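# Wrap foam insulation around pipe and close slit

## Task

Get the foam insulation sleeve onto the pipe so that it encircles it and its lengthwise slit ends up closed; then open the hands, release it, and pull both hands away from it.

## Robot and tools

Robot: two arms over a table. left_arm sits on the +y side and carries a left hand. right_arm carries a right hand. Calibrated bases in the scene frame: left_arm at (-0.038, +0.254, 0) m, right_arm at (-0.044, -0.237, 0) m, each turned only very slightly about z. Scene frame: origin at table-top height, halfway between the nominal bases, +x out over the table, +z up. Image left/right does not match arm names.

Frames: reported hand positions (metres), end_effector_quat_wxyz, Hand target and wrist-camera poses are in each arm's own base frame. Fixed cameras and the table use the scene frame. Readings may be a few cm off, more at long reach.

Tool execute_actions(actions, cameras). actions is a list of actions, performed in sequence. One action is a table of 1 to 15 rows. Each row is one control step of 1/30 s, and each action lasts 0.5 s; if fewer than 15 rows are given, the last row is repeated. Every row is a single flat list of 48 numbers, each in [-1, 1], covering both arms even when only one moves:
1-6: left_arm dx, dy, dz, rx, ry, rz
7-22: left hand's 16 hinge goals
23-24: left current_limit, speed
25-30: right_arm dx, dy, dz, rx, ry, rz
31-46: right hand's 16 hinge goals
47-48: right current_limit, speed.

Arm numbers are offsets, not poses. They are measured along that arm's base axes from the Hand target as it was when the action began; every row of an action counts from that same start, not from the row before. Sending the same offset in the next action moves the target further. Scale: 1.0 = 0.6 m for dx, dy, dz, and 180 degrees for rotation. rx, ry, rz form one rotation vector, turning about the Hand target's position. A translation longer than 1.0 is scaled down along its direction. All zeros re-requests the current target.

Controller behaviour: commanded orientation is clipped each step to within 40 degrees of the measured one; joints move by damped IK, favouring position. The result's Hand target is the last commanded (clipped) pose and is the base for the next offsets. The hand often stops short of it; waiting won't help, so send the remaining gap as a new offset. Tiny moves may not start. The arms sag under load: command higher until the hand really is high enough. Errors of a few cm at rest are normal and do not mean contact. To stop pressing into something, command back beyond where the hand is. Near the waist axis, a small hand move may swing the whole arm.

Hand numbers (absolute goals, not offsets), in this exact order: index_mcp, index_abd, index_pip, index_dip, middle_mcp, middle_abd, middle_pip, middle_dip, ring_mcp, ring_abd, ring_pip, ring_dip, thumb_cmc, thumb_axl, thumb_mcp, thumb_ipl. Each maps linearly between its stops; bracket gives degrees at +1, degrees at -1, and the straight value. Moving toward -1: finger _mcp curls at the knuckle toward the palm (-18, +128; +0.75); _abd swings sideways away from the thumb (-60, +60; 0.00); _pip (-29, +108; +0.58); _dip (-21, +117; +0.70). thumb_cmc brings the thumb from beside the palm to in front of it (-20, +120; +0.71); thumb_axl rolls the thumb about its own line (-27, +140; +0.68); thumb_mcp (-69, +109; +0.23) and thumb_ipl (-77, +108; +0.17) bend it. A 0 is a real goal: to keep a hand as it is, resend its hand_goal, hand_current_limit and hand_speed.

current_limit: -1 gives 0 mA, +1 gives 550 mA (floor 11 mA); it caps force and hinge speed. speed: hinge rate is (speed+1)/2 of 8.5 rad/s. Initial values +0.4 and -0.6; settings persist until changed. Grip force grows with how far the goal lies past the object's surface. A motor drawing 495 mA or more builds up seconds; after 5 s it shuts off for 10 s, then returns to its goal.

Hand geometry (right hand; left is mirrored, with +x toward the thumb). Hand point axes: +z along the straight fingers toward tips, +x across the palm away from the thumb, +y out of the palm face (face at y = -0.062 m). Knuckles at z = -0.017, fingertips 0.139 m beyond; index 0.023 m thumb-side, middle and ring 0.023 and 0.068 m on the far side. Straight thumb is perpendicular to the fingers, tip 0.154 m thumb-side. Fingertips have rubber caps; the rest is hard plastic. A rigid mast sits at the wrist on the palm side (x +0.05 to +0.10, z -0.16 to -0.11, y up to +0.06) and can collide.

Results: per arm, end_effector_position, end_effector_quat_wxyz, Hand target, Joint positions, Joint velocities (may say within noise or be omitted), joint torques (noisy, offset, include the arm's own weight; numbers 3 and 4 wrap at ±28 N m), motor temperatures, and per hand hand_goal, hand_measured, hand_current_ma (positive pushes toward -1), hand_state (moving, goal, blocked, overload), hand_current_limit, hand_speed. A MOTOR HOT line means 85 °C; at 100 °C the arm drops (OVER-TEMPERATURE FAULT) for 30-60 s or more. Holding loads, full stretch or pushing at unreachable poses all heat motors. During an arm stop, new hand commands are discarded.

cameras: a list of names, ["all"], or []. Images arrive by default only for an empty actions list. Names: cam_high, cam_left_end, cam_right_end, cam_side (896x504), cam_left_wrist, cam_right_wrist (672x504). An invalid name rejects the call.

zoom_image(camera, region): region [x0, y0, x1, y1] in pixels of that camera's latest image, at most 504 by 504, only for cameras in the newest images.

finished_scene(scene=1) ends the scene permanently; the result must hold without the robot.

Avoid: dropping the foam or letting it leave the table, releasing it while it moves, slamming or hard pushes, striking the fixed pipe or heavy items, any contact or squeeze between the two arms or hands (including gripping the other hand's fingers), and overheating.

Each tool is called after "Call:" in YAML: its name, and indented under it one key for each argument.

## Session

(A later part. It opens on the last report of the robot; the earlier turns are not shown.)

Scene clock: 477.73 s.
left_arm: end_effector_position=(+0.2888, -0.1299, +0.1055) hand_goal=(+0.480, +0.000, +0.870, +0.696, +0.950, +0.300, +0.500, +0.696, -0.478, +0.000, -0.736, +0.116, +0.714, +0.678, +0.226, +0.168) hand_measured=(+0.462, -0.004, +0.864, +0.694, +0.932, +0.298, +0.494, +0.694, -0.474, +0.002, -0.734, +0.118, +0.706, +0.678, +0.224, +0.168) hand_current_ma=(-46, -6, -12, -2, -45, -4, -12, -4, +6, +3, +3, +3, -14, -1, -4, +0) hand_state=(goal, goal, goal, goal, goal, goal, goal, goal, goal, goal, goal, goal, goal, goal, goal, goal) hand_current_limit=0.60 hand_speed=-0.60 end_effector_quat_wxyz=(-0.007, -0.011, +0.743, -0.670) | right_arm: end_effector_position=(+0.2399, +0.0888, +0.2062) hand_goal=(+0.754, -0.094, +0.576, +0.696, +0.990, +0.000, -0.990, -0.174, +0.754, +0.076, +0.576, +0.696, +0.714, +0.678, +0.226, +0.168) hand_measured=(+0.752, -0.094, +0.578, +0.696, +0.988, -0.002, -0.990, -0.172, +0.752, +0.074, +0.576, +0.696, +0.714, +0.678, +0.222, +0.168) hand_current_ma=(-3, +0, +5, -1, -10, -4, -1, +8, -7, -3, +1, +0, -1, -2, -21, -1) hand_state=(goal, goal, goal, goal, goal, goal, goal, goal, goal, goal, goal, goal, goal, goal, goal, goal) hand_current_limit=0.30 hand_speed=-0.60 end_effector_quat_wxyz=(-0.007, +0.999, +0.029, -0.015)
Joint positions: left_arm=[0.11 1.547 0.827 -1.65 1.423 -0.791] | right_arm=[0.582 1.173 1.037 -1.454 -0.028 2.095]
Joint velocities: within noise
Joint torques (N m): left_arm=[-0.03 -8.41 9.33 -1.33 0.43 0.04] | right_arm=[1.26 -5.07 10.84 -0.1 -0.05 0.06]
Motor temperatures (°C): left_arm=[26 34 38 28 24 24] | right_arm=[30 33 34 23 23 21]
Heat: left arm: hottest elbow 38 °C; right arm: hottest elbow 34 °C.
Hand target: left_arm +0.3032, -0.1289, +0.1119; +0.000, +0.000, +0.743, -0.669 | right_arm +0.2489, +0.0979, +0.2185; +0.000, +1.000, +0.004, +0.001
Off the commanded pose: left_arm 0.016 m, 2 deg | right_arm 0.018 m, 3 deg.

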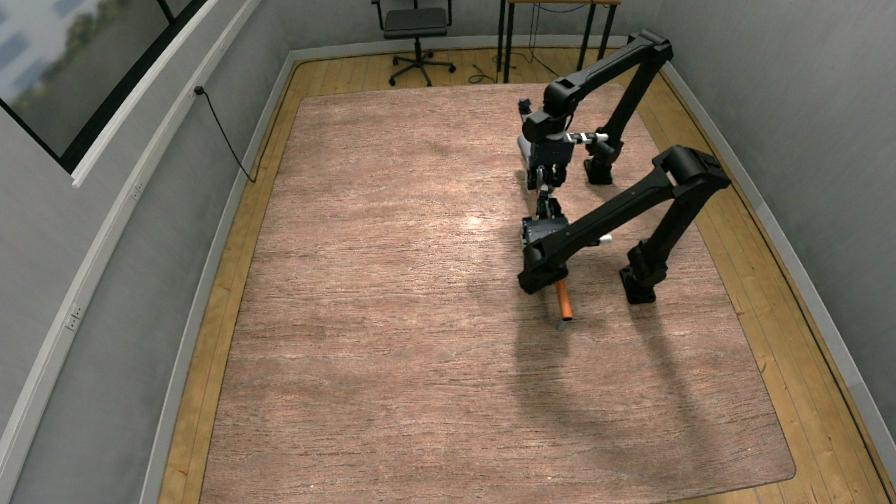

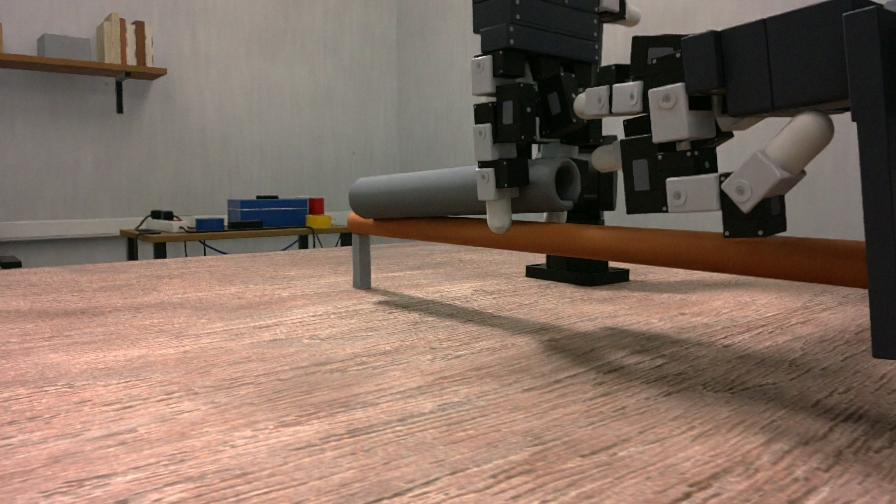

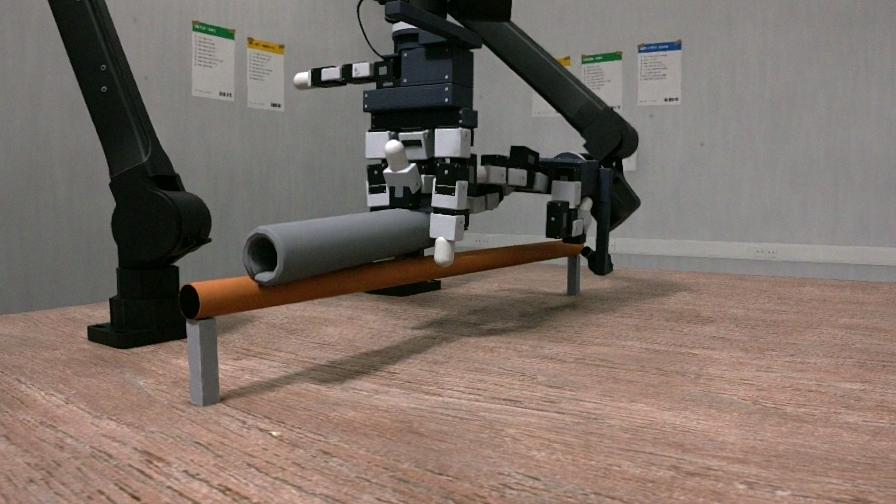

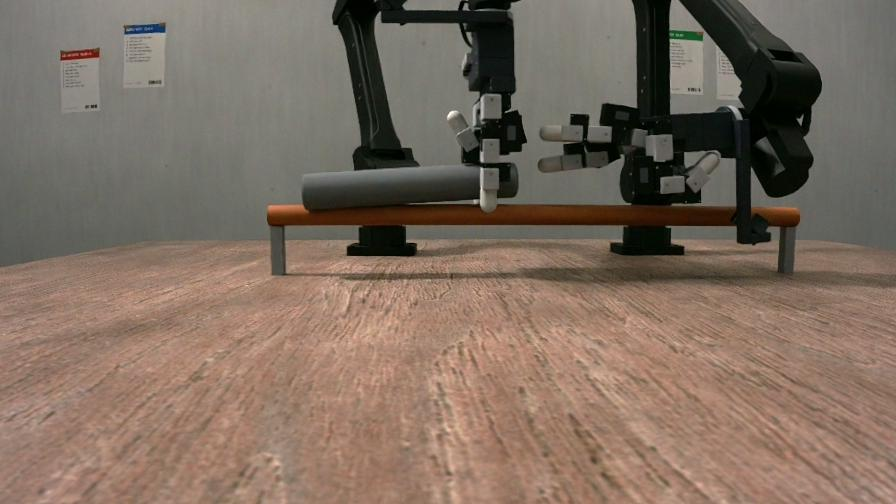

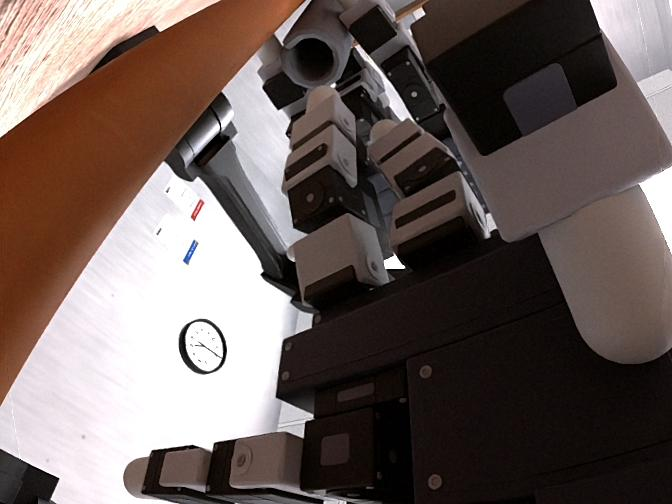

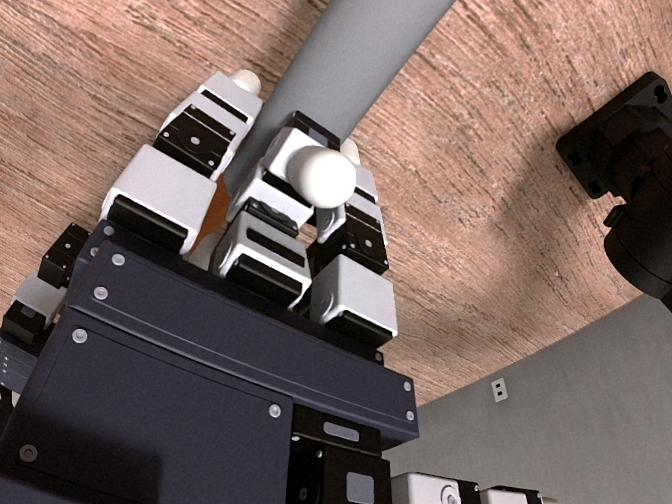

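Call:
zoom_image:
  camera: "cam_left_end"
  region: [470, 140, 620, 250]

Call:
zoom_image:
  camera: "cam_side"
  region: [260, 90, 640, 280]

Call:
zoom_image:
  camera: "cam_right_end"
  region: [170, 170, 370, 340]

Scaled by 3.360 from the camera's 896x504 image, which has a finer 1280x720 frame.

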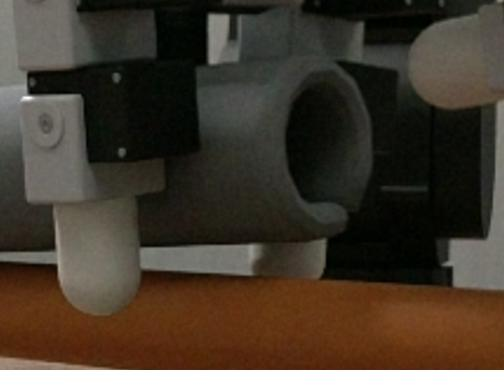

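Scaled by 1.326 from the camera's 896x504 image, which has a finer 1280x720 frame.

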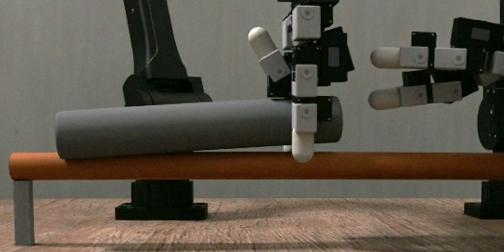

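Scaled by 2.520 from the camera's 896x504 image, which has a finer 1280x720 frame.

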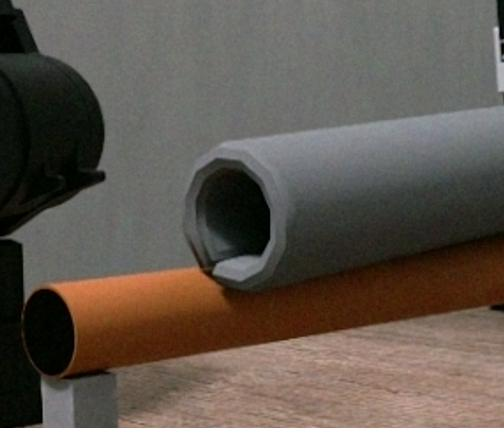

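Call:
execute_actions:
  actions:
    - [[0,0,0,0,0,0, 0.137,-0.10,1.0,0.92, 0.137,0.10,1.0,0.92, -0.478,0,-0.736,0.116, 0.714,0.678,0.226,0.168, 0.6,-0.6, 0,0,0,0,0,0, 0.754,-0.24,0.576,0.696, 0.99,0,-0.99,-0.174, 0.754,0.24,0.576,0.696, 0.714,0.678,0.226,0.168, 0.6,-0.8]]
    - [[0,0,0,0,0,0, 0.137,-0.10,1.0,0.92, 0.137,0.10,1.0,0.92, -0.478,0,-0.736,0.116, 0.714,0.678,0.226,0.168, 0.6,-0.6, 0,0,0,0,0,0, 0.754,-0.24,0.576,0.696, 0.99,0,-0.99,-0.174, 0.754,0.24,0.576,0.696, 0.714,0.678,0.226,0.168, 0.6,-0.8]]
  cameras: ["cam_side","cam_left_end","cam_left_wrist","cam_right_end"]

Scene clock: 483.30 s.
left_arm: end_effector_position=(+0.2887, -0.1299, +0.1054) hand_goal=(+0.138, -0.100, +1.000, +0.920, +0.138, +0.100, +1.000, +0.920, -0.478, +0.000, -0.736, +0.116, +0.714, +0.678, +0.226, +0.168) hand_measured=(+0.130, -0.096, +0.992, +0.916, +0.134, +0.100, +0.994, +0.916, -0.474, +0.002, -0.734, +0.118, +0.706, +0.678, +0.224, +0.168) hand_current_ma=(-15, +5, -14, -5, -7, +0, -11, -5, +6, +3, +3, +3, -14, -1, -4, +0) hand_state=(goal, goal, goal, goal, goal, goal, goal, goal, goal, goal, goal, goal, goal, goal, goal, goal) hand_current_limit=0.60 hand_speed=-0.60 end_effector_quat_wxyz=(-0.007, -0.011, +0.743, -0.670) | right_arm: end_effector_position=(+0.2399, +0.0888, +0.2062) hand_goal=(+0.754, -0.240, +0.576, +0.696, +0.990, +0.000, -0.990, -0.174, +0.754, +0.240, +0.576, +0.696, +0.714, +0.678, +0.226, +0.168) hand_measured=(+0.754, -0.152, +0.578, +0.696, +0.988, -0.002, -0.994, -0.172, +0.752, +0.110, +0.576, +0.696, +0.714, +0.678, +0.222, +0.168) hand_current_ma=(-1, +339, +5, -1, -10, -3, -16, +8, -7, -440, +1, +0, -1, -2, -21, -1) hand_state=(goal, blocked, goal, goal, goal, goal, goal, goal, goal, blocked, goal, goal, goal, goal, goal, goal) hand_current_limit=0.60 hand_speed=-0.80 end_effector_quat_wxyz=(-0.007, +0.999, +0.029, -0.015)
Joint positions: left_arm=[0.11 1.548 0.827 -1.65 1.422 -0.791] | right_arm=[0.582 1.173 1.037 -1.454 -0.028 2.095]
Joint torques (N m): left_arm=[-0.21 -8.76 9.35 -1.42 0.43 0.02] | right_arm=[1.49 -5.3 10.89 -0.13 -0.04 0.05]
Heat: left arm: hottest elbow 38 °C; right arm: hottest elbow 34 °C.
Hand target: left_arm +0.3032, -0.1289, +0.1119; +0.000, +0.000, +0.743, -0.669 | right_arm +0.2489, +0.0979, +0.2185; +0.000, +1.000, +0.004, +0.001
Off the commanded pose: left_arm 0.016 m, 2 deg | right_arm 0.018 m, 3 deg.
joint sent to its limit (right arm) — joint 6 (wrist roll), upper limit. The joint targets are off in orientation, not in position.
Images, in order (width x height): cam_left_end 896x504, cam_right_end 896x504, cam_side 896x504, cam_left_wrist 672x504.

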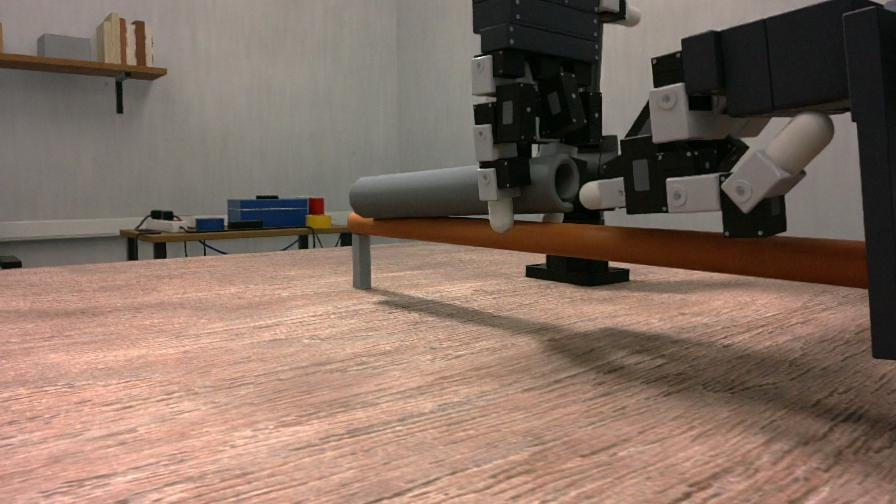

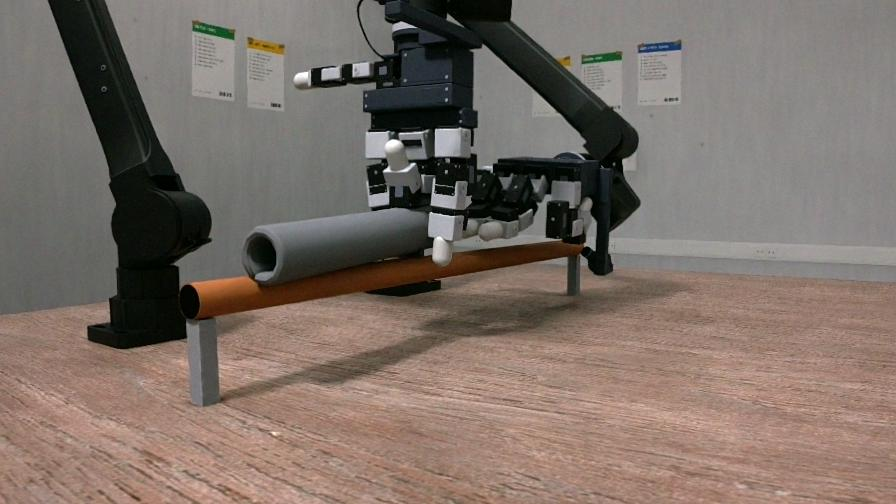

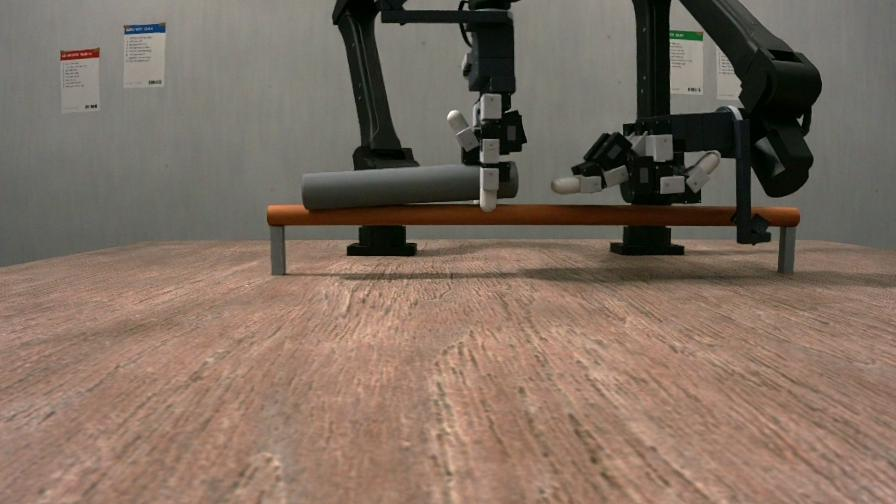

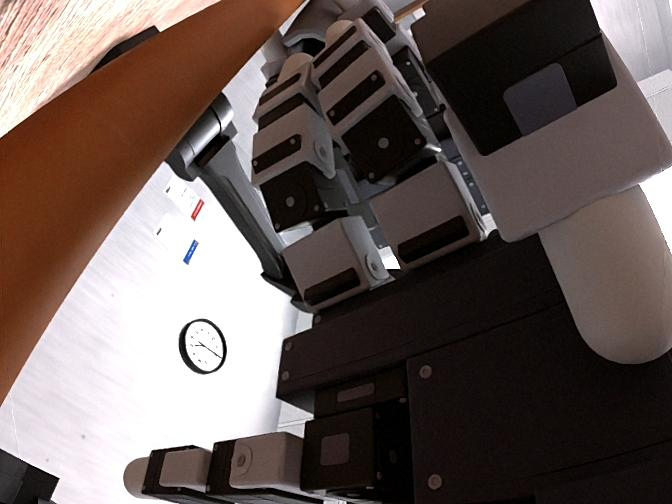

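Call:
zoom_image:
  camera: "cam_left_wrist"
  region: [230, 0, 410, 135]

Call:
zoom_image:
  camera: "cam_side"
  region: [460, 130, 640, 230]

Call:
zoom_image:
  camera: "cam_left_end"
  region: [470, 130, 650, 250]

Scaled by 2.800 from the camera's 672x504 image, which has a finer 960x720 frame.

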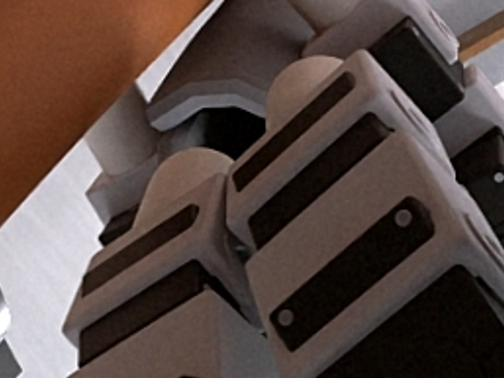

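Scaled by 2.800 from the camera's 896x504 image, which has a finer 1280x720 frame.

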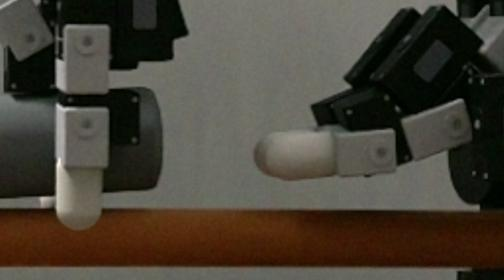

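Scaled by 2.800 from the camera's 896x504 image, which has a finer 1280x720 frame.

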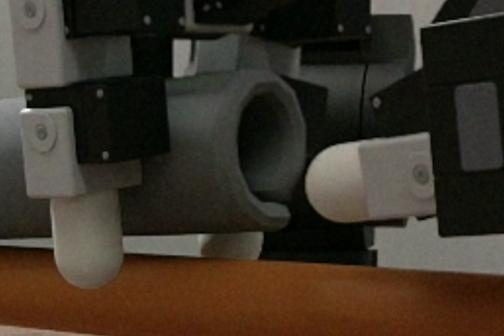

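Call:
execute_actions:
  actions:
    - [[-0.0243,-0.026,0.0083,0,0,0, 0.137,-0.115,1.0,0.92, 0.137,0.115,1.0,0.92, -0.478,0,-0.736,0.116, 0.714,0.678,0.226,0.168, 0.6,-0.6, 0,0,0,0,0,0, 0.754,-0.24,0.576,0.696, 0.99,0,-0.99,-0.174, 0.754,0.24,0.576,0.696, 0.714,0.678,0.226,0.168, 0.6,-0.8],[-0.0487,-0.052,0.0167,0,0,0, 0.137,-0.115,1.0,0.92, 0.137,0.115,1.0,0.92, -0.478,0,-0.736,0.116, 0.714,0.678,0.226,0.168, 0.6,-0.6, 0,0,0,0,0,0, 0.754,-0.24,0.576,0.696, 0.99,0,-0.99,-0.174, 0.754,0.24,0.576,0.696, 0.714,0.678,0.226,0.168, 0.6,-0.8]]
    - [[0,0,0,0,0,0, 0.137,-0.115,1.0,0.92, 0.137,0.115,1.0,0.92, -0.478,0,-0.736,0.116, 0.714,0.678,0.226,0.168, 0.6,-0.6, 0,0,0,0,0,0, 0.754,-0.24,0.576,0.696, 0.99,0,-0.99,-0.174, 0.754,0.24,0.576,0.696, 0.714,0.678,0.226,0.168, 0.6,-0.8]]
  cameras: ["cam_side","cam_left_end","cam_left_wrist"]

Call:
zoom_image:
  camera: "cam_left_wrist"
  region: [230, 0, 410, 135]

Call:
zoom_image:
  camera: "cam_side"
  region: [460, 130, 640, 230]

Call:
zoom_image:
  camera: "cam_left_end"
  region: [470, 130, 650, 250]

Scene clock: 486.17 s.
left_arm: end_effector_position=(+0.2772, -0.1574, +0.1206) hand_goal=(+0.138, -0.114, +1.000, +0.920, +0.138, +0.116, +1.000, +0.920, -0.478, +0.000, -0.736, +0.116, +0.714, +0.678, +0.226, +0.168) hand_measured=(+0.130, -0.098, +0.992, +0.916, +0.134, +0.102, +0.994, +0.916, -0.474, +0.002, -0.734, +0.118, +0.706, +0.678, +0.224, +0.168) hand_current_ma=(-18, +31, -14, -5, -9, -27, -10, -5, +6, +3, +3, +3, -14, -1, -4, +0) hand_state=(goal, goal, goal, goal, goal, goal, goal, goal, goal, goal, goal, goal, goal, goal, goal, goal) hand_current_limit=0.60 hand_speed=-0.60 end_effector_quat_wxyz=(-0.006, +0.001, +0.737, -0.676) | right_arm: end_effector_position=(+0.2399, +0.0888, +0.2062) hand_goal=(+0.754, -0.240, +0.576, +0.696, +0.990, +0.000, -0.990, -0.174, +0.754, +0.240, +0.576, +0.696, +0.714, +0.678, +0.226, +0.168) hand_measured=(+0.754, -0.152, +0.578, +0.696, +0.988, -0.002, -0.994, -0.172, +0.752, +0.110, +0.576, +0.696, +0.714, +0.678, +0.222, +0.168) hand_current_ma=(-1, +339, +5, -1, -10, -3, -16, +8, -7, -440, +1, +0, -1, -2, -21, -1) hand_state=(goal, blocked, goal, goal, goal, goal, goal, goal, goal, blocked, goal, goal, goal, goal, goal, goal) hand_current_limit=0.60 hand_speed=-0.80 end_effector_quat_wxyz=(-0.007, +0.999, +0.029, -0.015)
Joint positions: left_arm=[0.028 1.404 0.765 -1.352 1.477 -1.156] | right_arm=[0.582 1.173 1.037 -1.454 -0.028 2.095]
Joint torques (N m): left_arm=[-0.73 -9.29 6.27 -0.18 0.64 -0.13] | right_arm=[1.61 -5.3 10.93 -0.08 -0.04 0.07]
Heat: left arm: hottest elbow 38 °C; right arm: hottest elbow 34 °C.
Hand target: left_arm +0.2739, -0.1601, +0.1219; +0.000, +0.000, +0.743, -0.669 | right_arm +0.2489, +0.0979, +0.2185; +0.000, +1.000, +0.004, +0.001
Off the commanded pose: left_arm 0.004 m, 1 deg | right_arm 0.018 m, 3 deg.
joint sent to its limit (right arm) — joint 6 (wrist roll), upper limit. The joint targets are off in orientation, not in position.
Images, in order (width x height): cam_left_end 896x504, cam_side 896x504, cam_left_wrist 672x504.

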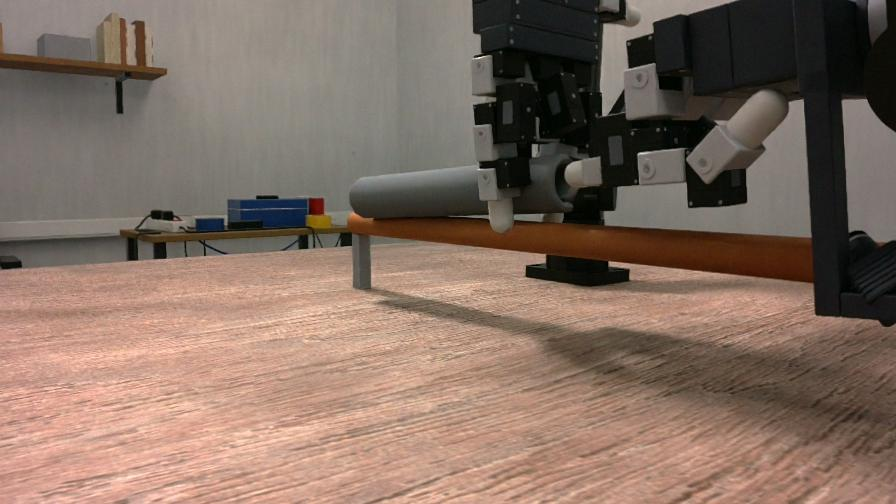

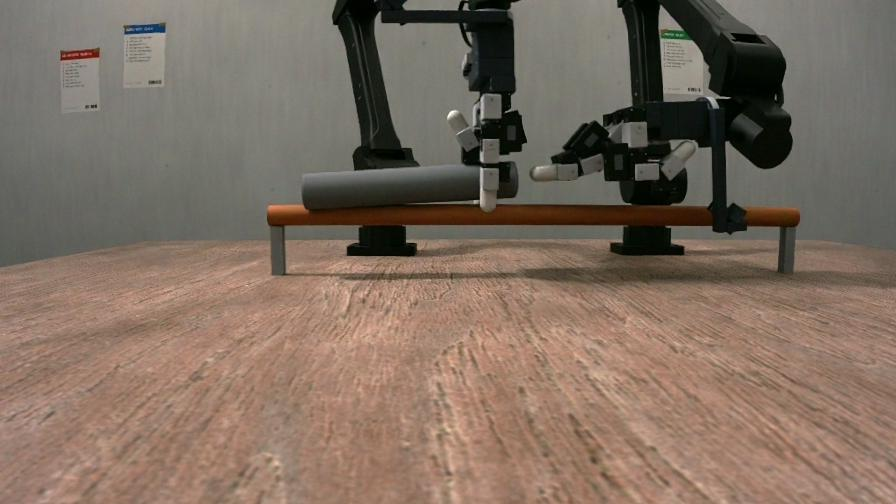

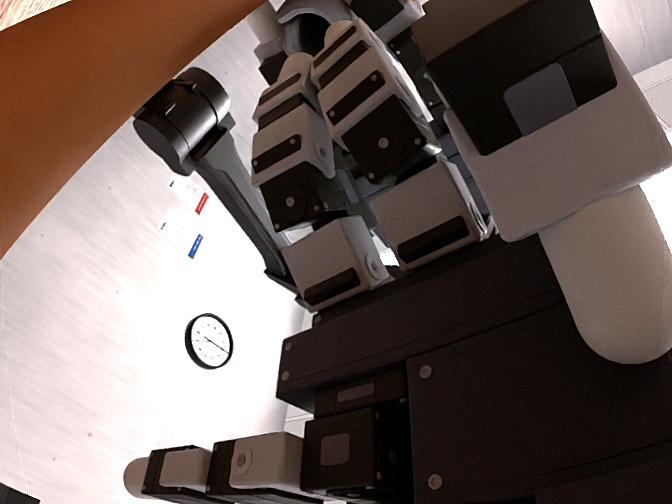

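Scaled by 2.800 from the camera's 672x504 image, which has a finer 960x720 frame.

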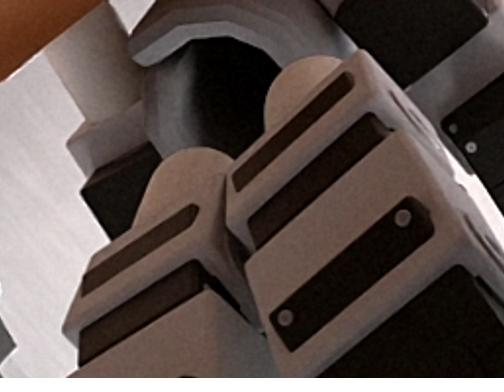

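Scaled by 2.800 from the camera's 896x504 image, which has a finer 1280x720 frame.

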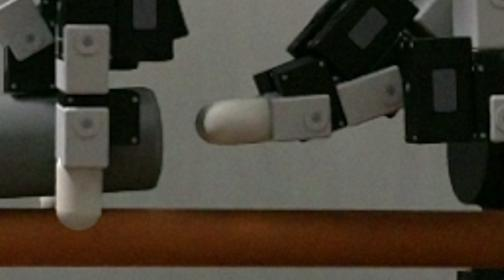

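Scaled by 2.800 from the camera's 896x504 image, which has a finer 1280x720 frame.

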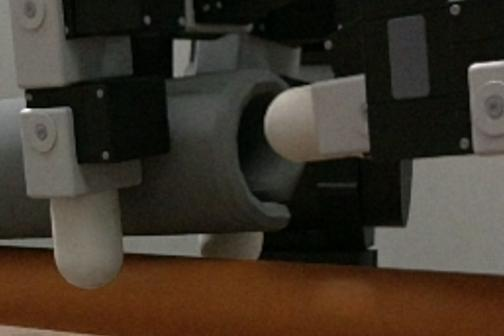

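Call:
execute_actions:
  actions:
    - [[0,0,-0.02,0,0,0, 0.137,-0.105,1.0,0.92, 0.137,0.105,1.0,0.92, -0.478,0,-0.736,0.116, 0.714,0.678,0.226,0.168, 0.6,-0.6, 0,0,0,0,0,0, 0.754,-0.24,0.576,0.696, 0.99,0,-0.99,-0.174, 0.754,0.24,0.576,0.696, 0.714,0.678,0.226,0.168, 0.6,-0.8]]
    - [[0,-0.0233,0,0,0,0, 0.137,-0.105,1.0,0.92, 0.137,0.105,1.0,0.92, -0.478,0,-0.736,0.116, 0.714,0.678,0.226,0.168, 0.6,-0.6, 0,0,0,0,0,0, 0.754,-0.24,0.576,0.696, 0.99,0,-0.99,-0.174, 0.754,0.24,0.576,0.696, 0.714,0.678,0.226,0.168, 0.6,-0.8]]
  cameras: ["cam_side","cam_left_end","cam_left_wrist"]

Call:
zoom_image:
  camera: "cam_left_wrist"
  region: [230, 0, 410, 135]

Call:
zoom_image:
  camera: "cam_side"
  region: [460, 130, 640, 230]

Call:
zoom_image:
  camera: "cam_left_end"
  region: [470, 130, 650, 250]

Scene clock: 489.27 s.
left_arm: end_effector_position=(+0.2766, -0.1714, +0.1082) hand_goal=(+0.138, -0.104, +1.000, +0.920, +0.138, +0.106, +1.000, +0.920, -0.478, +0.000, -0.736, +0.116, +0.714, +0.678, +0.226, +0.168) hand_measured=(+0.130, -0.098, +0.992, +0.916, +0.134, +0.100, +0.994, +0.916, -0.474, +0.002, -0.734, +0.118, +0.706, +0.678, +0.224, +0.168) hand_current_ma=(-18, +10, -14, -5, -9, -8, -10, -5, +6, +3, +3, +3, -14, -1, -4, +0) hand_state=(goal, goal, goal, goal, goal, goal, goal, goal, goal, goal, goal, goal, goal, goal, goal, goal) hand_current_limit=0.60 hand_speed=-0.60 end_effector_quat_wxyz=(-0.012, +0.008, +0.737, -0.676) | right_arm: end_effector_position=(+0.2399, +0.0888, +0.2062) hand_goal=(+0.754, -0.240, +0.576, +0.696, +0.990, +0.000, -0.990, -0.174, +0.754, +0.240, +0.576, +0.696, +0.714, +0.678, +0.226, +0.168) hand_measured=(+0.754, -0.152, +0.578, +0.696, +0.988, -0.002, -0.994, -0.172, +0.752, +0.110, +0.576, +0.696, +0.714, +0.678, +0.222, +0.168) hand_current_ma=(-1, +339, +5, -1, -10, -3, -16, +8, -7, -440, +1, +0, -1, -2, -21, -1) hand_state=(goal, blocked, goal, goal, goal, goal, goal, goal, goal, blocked, goal, goal, goal, goal, goal, goal) hand_current_limit=0.60 hand_speed=-0.80 end_effector_quat_wxyz=(-0.007, +0.999, +0.029, -0.015)
Joint positions: left_arm=[-0.02 1.364 0.705 -1.015 1.484 -1.475] | right_arm=[0.582 1.173 1.037 -1.454 -0.028 2.095]
Joint torques (N m): left_arm=[-0.44 -8.94 6.56 0.17 0.8 -0.13] | right_arm=[1.79 -5.36 10.95 -0.12 -0.04 0.07]
Heat: left arm: hottest elbow 38 °C; right arm: hottest elbow 34 °C.
Hand target: left_arm +0.2739, -0.1741, +0.1099; +0.000, +0.000, +0.743, -0.669 | right_arm +0.2489, +0.0979, +0.2185; +0.000, +1.000, +0.004, +0.001
Off the commanded pose: left_arm 0.004 m, 2 deg | right_arm 0.018 m, 3 deg.
joint sent to its limit (right arm) — joint 6 (wrist roll), upper limit. The joint targets are off in orientation, not in position.
Images, in order (width x height): cam_left_end 896x504, cam_side 896x504, cam_left_wrist 672x504.

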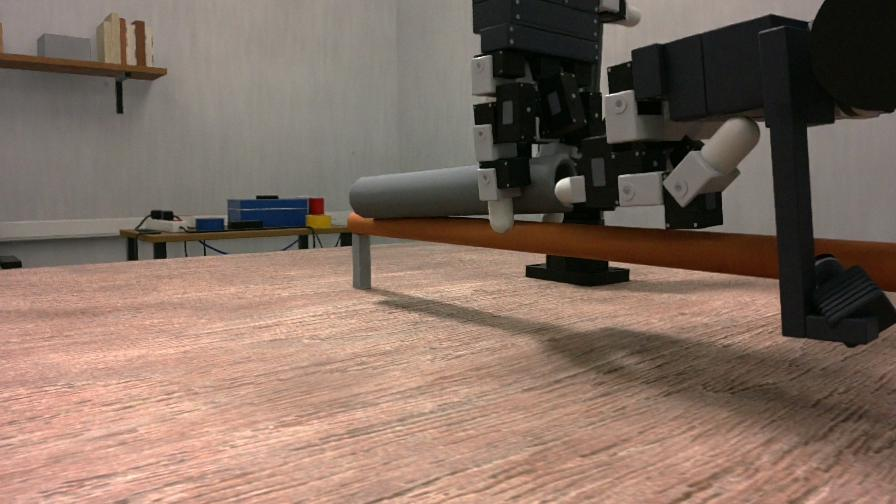

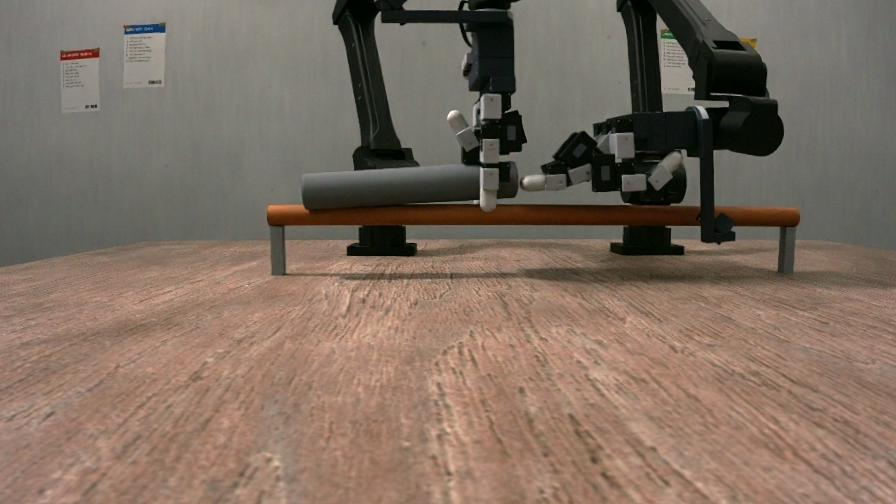

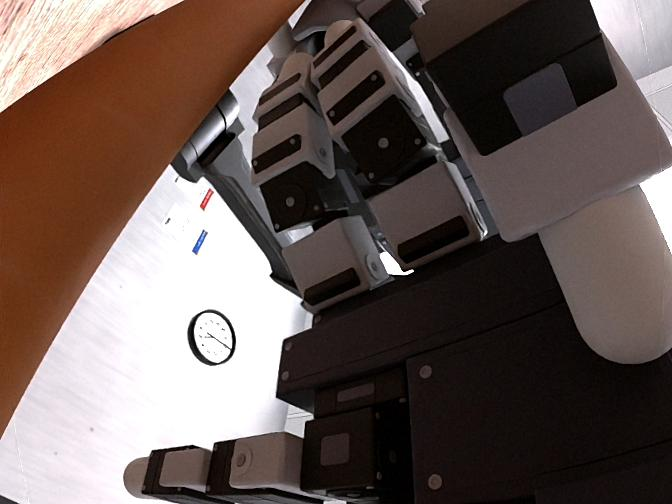

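Scaled by 2.800 from the camera's 672x504 image, which has a finer 960x720 frame.

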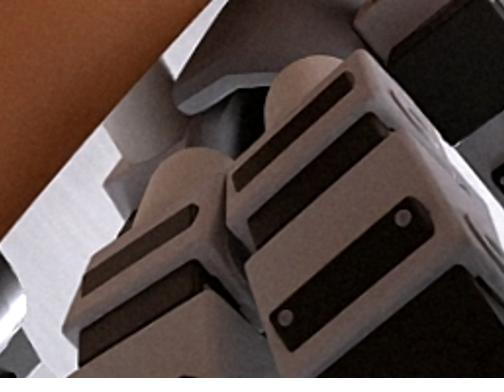

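Scaled by 2.800 from the camera's 896x504 image, which has a finer 1280x720 frame.

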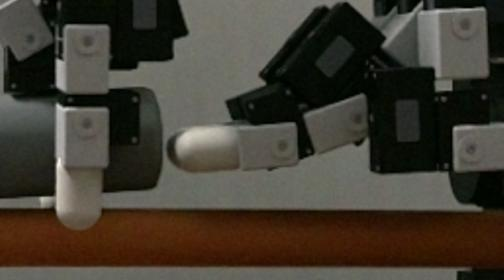

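Scaled by 2.800 from the camera's 896x504 image, which has a finer 1280x720 frame.

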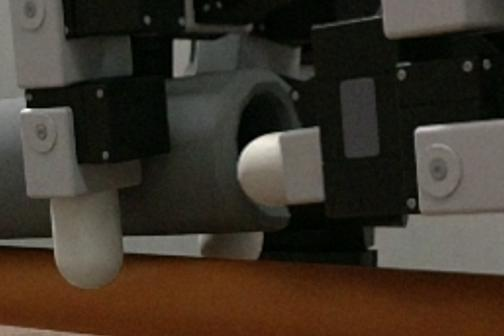

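Call:
execute_actions:
  actions:
    - [[0,-0.01,0.01,0,0,0, 0.137,-0.105,1.0,0.92, 0.137,0.105,1.0,0.92, -0.478,0,-0.736,0.116, 0.714,0.678,0.226,0.168, 0.6,-0.6, 0,0,0,0,0,0, 0.754,-0.24,0.576,0.696, 0.99,0,-0.99,-0.174, 0.754,0.24,0.576,0.696, 0.714,0.678,0.226,0.168, 0.6,-0.8]]
    - [[0,-0.01,0,0,0,0, 0.137,-0.105,1.0,0.92, 0.137,0.105,1.0,0.92, -0.478,0,-0.736,0.116, 0.714,0.678,0.226,0.168, 0.6,-0.6, 0,0,0,0,0,0, 0.754,-0.24,0.576,0.696, 0.99,0,-0.99,-0.174, 0.754,0.24,0.576,0.696, 0.714,0.678,0.226,0.168, 0.6,-0.8]]
  cameras: ["cam_side","cam_left_end","cam_left_wrist"]

Call:
zoom_image:
  camera: "cam_side"
  region: [460, 130, 640, 230]

Call:
zoom_image:
  camera: "cam_left_end"
  region: [470, 130, 650, 250]

Scene clock: 491.37 s.
left_arm: end_effector_position=(+0.2773, -0.1821, +0.1146) hand_goal=(+0.138, -0.104, +1.000, +0.920, +0.138, +0.106, +1.000, +0.920, -0.478, +0.000, -0.736, +0.116, +0.714, +0.678, +0.226, +0.168) hand_measured=(+0.128, -0.098, +0.992, +0.916, +0.128, +0.100, +0.994, +0.918, -0.474, +0.002, -0.734, +0.118, +0.706, +0.678, +0.224, +0.168) hand_current_ma=(-21, +10, -14, -5, -20, -8, -9, -3, +6, +3, +3, +3, -14, -1, -4, +0) hand_state=(goal, goal, goal, goal, goal, goal, goal, goal, goal, goal, goal, goal, goal, goal, goal, goal) hand_current_limit=0.60 hand_speed=-0.60 end_effector_quat_wxyz=(-0.013, +0.007, +0.742, -0.671) | right_arm: end_effector_position=(+0.2390, +0.0880, +0.2064) hand_goal=(+0.754, -0.240, +0.576, +0.696, +0.990, +0.000, -0.990, -0.174, +0.754, +0.240, +0.576, +0.696, +0.714, +0.678, +0.226, +0.168) hand_measured=(+0.752, -0.152, +0.576, +0.696, +0.984, -0.002, -0.996, -0.172, +0.748, +0.120, +0.574, +0.696, +0.714, +0.678, +0.222, +0.168) hand_current_ma=(-8, +339, +0, -1, -21, -3, -18, +8, -25, -440, -6, +0, -1, -2, -21, -1) hand_state=(goal, blocked, goal, goal, goal, goal, goal, goal, goal, blocked, goal, goal, goal, goal, goal, goal) hand_current_limit=0.60 hand_speed=-0.80 end_effector_quat_wxyz=(-0.005, +0.999, +0.028, -0.017)
Joint positions: left_arm=[-0.059 1.273 0.642 -0.638 1.465 -1.884] | right_arm=[0.582 1.174 1.037 -1.458 -0.027 2.097]
Joint torques (N m): left_arm=[-0.91 -8.18 7.15 0.76 0.75 -0.15] | right_arm=[1.55 -5.25 10.91 0.13 -0.09 0.05]
Heat: left arm: hottest elbow 38 °C; right arm: hottest elbow 34 °C.
Hand target: left_arm +0.2739, -0.1860, +0.1159; +0.000, +0.000, +0.743, -0.669 | right_arm +0.2489, +0.0980, +0.2184; +0.000, +1.000, +0.004, +0.001
Off the commanded pose: left_arm 0.005 m, 2 deg | right_arm 0.018 m, 3 deg.
joint sent to its limit (right arm) — joint 6 (wrist roll), upper limit. The joint targets are off in orientation, not in position.
Images, in order (width x height): cam_left_end 896x504, cam_side 896x504, cam_left_wrist 672x504.

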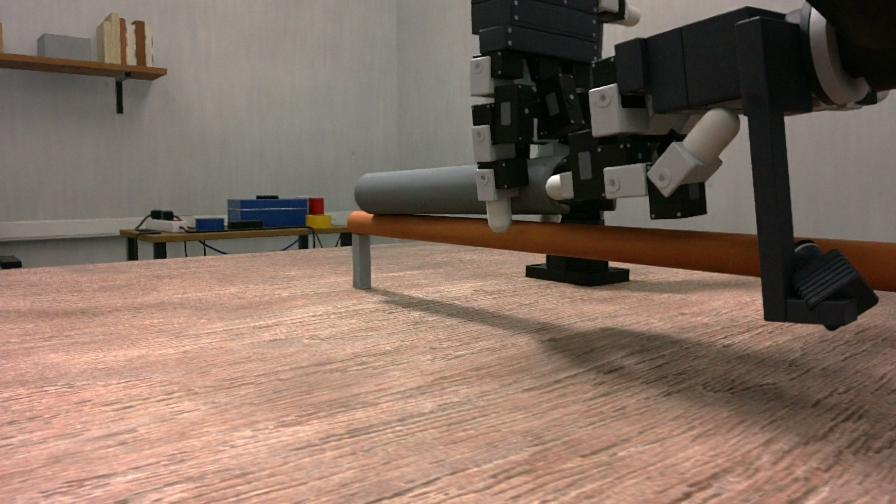

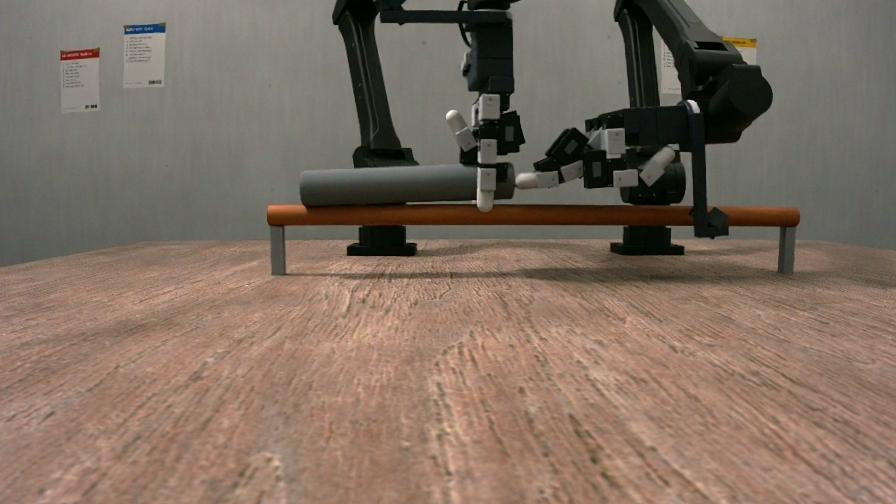

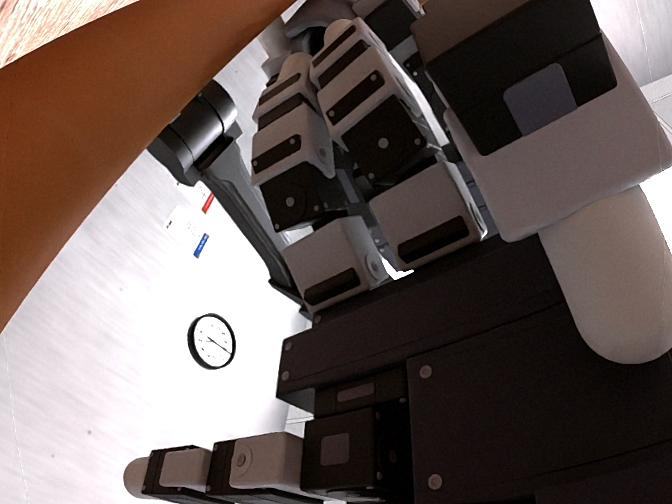

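Scaled by 2.800 from the camera's 896x504 image, which has a finer 1280x720 frame.

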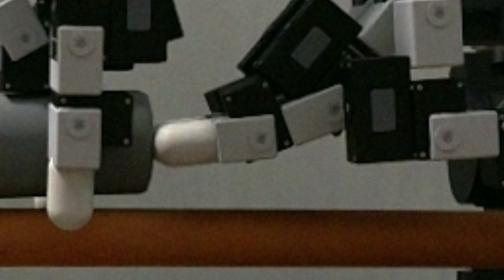

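Scaled by 2.800 from the camera's 896x504 image, which has a finer 1280x720 frame.

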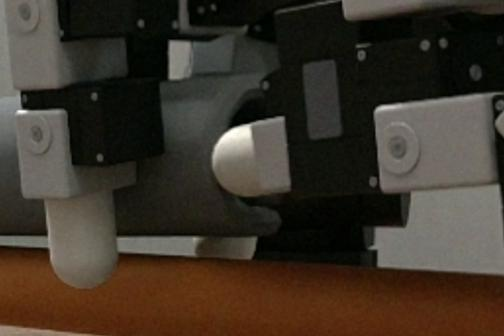

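Call:
execute_actions:
  actions: []
  cameras: ["cam_right_end","cam_high"]

Call:
zoom_image:
  camera: "cam_right_end"
  region: [170, 170, 370, 340]

Call:
zoom_image:
  camera: "cam_high"
  region: [480, 90, 620, 200]

Scene clock: 492.13 s.
left_arm: end_effector_position=(+0.2772, -0.1821, +0.1146) hand_goal=(+0.138, -0.104, +1.000, +0.920, +0.138, +0.106, +1.000, +0.920, -0.478, +0.000, -0.736, +0.116, +0.714, +0.678, +0.226, +0.168) hand_measured=(+0.128, -0.098, +0.992, +0.916, +0.128, +0.100, +0.994, +0.918, -0.474, +0.002, -0.734, +0.118, +0.706, +0.678, +0.224, +0.168) hand_current_ma=(-21, +10, -14, -5, -20, -8, -9, -3, +6, +3, +3, +3, -14, -1, -4, +0) hand_state=(goal, goal, goal, goal, goal, goal, goal, goal, goal, goal, goal, goal, goal, goal, goal, goal) hand_current_limit=0.60 hand_speed=-0.60 end_effector_quat_wxyz=(-0.013, +0.007, +0.742, -0.671) | right_arm: end_effector_position=(+0.2390, +0.0880, +0.2064) hand_goal=(+0.754, -0.240, +0.576, +0.696, +0.990, +0.000, -0.990, -0.174, +0.754, +0.240, +0.576, +0.696, +0.714, +0.678, +0.226, +0.168) hand_measured=(+0.752, -0.152, +0.576, +0.696, +0.984, +0.000, -0.996, -0.172, +0.748, +0.120, +0.574, +0.696, +0.714, +0.678, +0.222, +0.168) hand_current_ma=(-8, +339, +0, -1, -21, -2, -18, +8, -25, -440, -6, +0, -1, -2, -21, -1) hand_state=(goal, blocked, goal, goal, goal, goal, goal, goal, goal, blocked, goal, goal, goal, goal, goal, goal) hand_current_limit=0.60 hand_speed=-0.80 end_effector_quat_wxyz=(-0.005, +0.999, +0.028, -0.017)
Joint positions: left_arm=[-0.059 1.273 0.642 -0.638 1.465 -1.884] | right_arm=[0.582 1.174 1.037 -1.458 -0.027 2.097]
Joint velocities: within noise
Joint torques (N m): left_arm=[-0.85 -8.18 7.17 0.69 0.75 -0.13] | right_arm=[1.67 -5.48 11.02 0.03 -0.1 0.05]
Motor temperatures (°C): left_arm=[26 34 38 28 25 24] | right_arm=[30 33 34 23 23 21]
Heat: left arm: hottest elbow 38 °C; right arm: hottest elbow 34 °C.
Hand target: left_arm +0.2740, -0.1860, +0.1159; +0.000, +0.000, +0.743, -0.669 | right_arm +0.2489, +0.0980, +0.2184; +0.000, +1.000, +0.004, +0.001
Off the commanded pose: left_arm 0.005 m, 2 deg | right_arm 0.018 m, 3 deg.
Images, in order (width x height): cam_high 896x504, cam_right_end 896x504.

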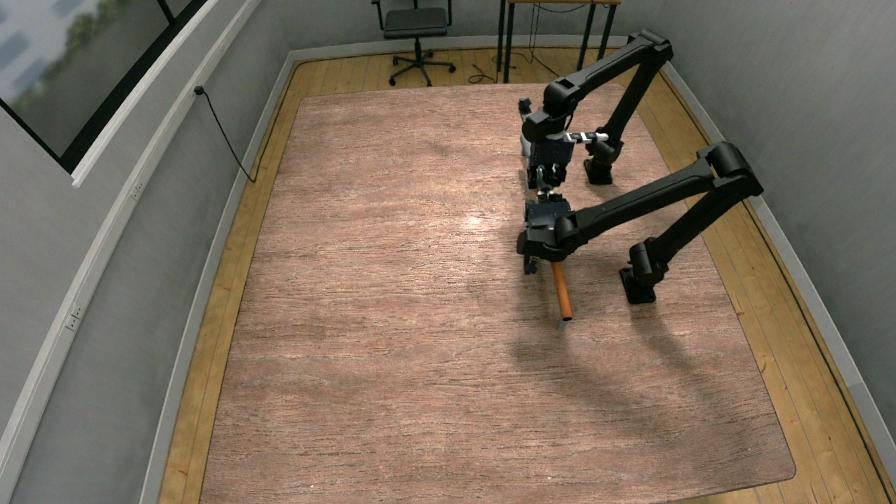

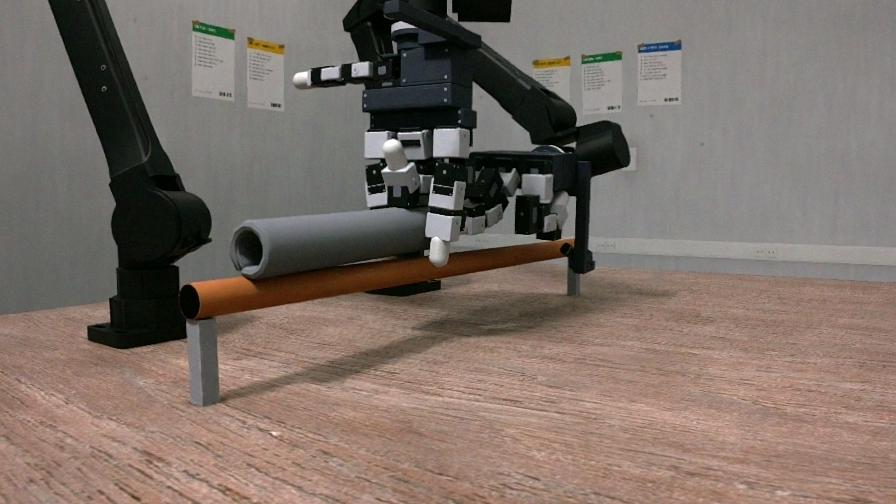

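Scaled by 2.520 from the camera's 896x504 image, which has a finer 1280x720 frame.

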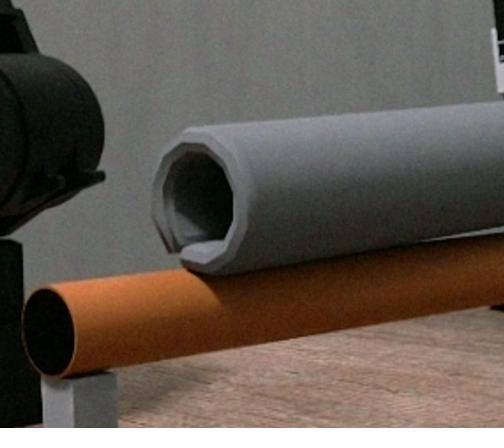

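Scaled by 3.600 from the camera's 896x504 image, which has a finer 1280x720 frame.

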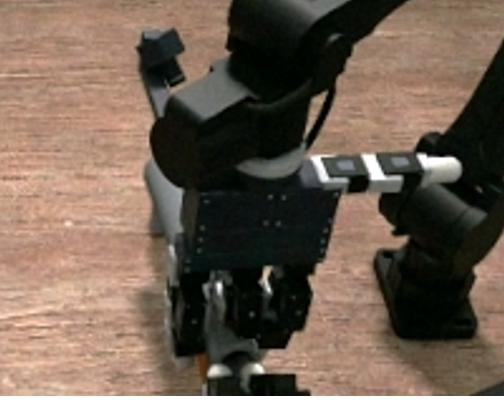

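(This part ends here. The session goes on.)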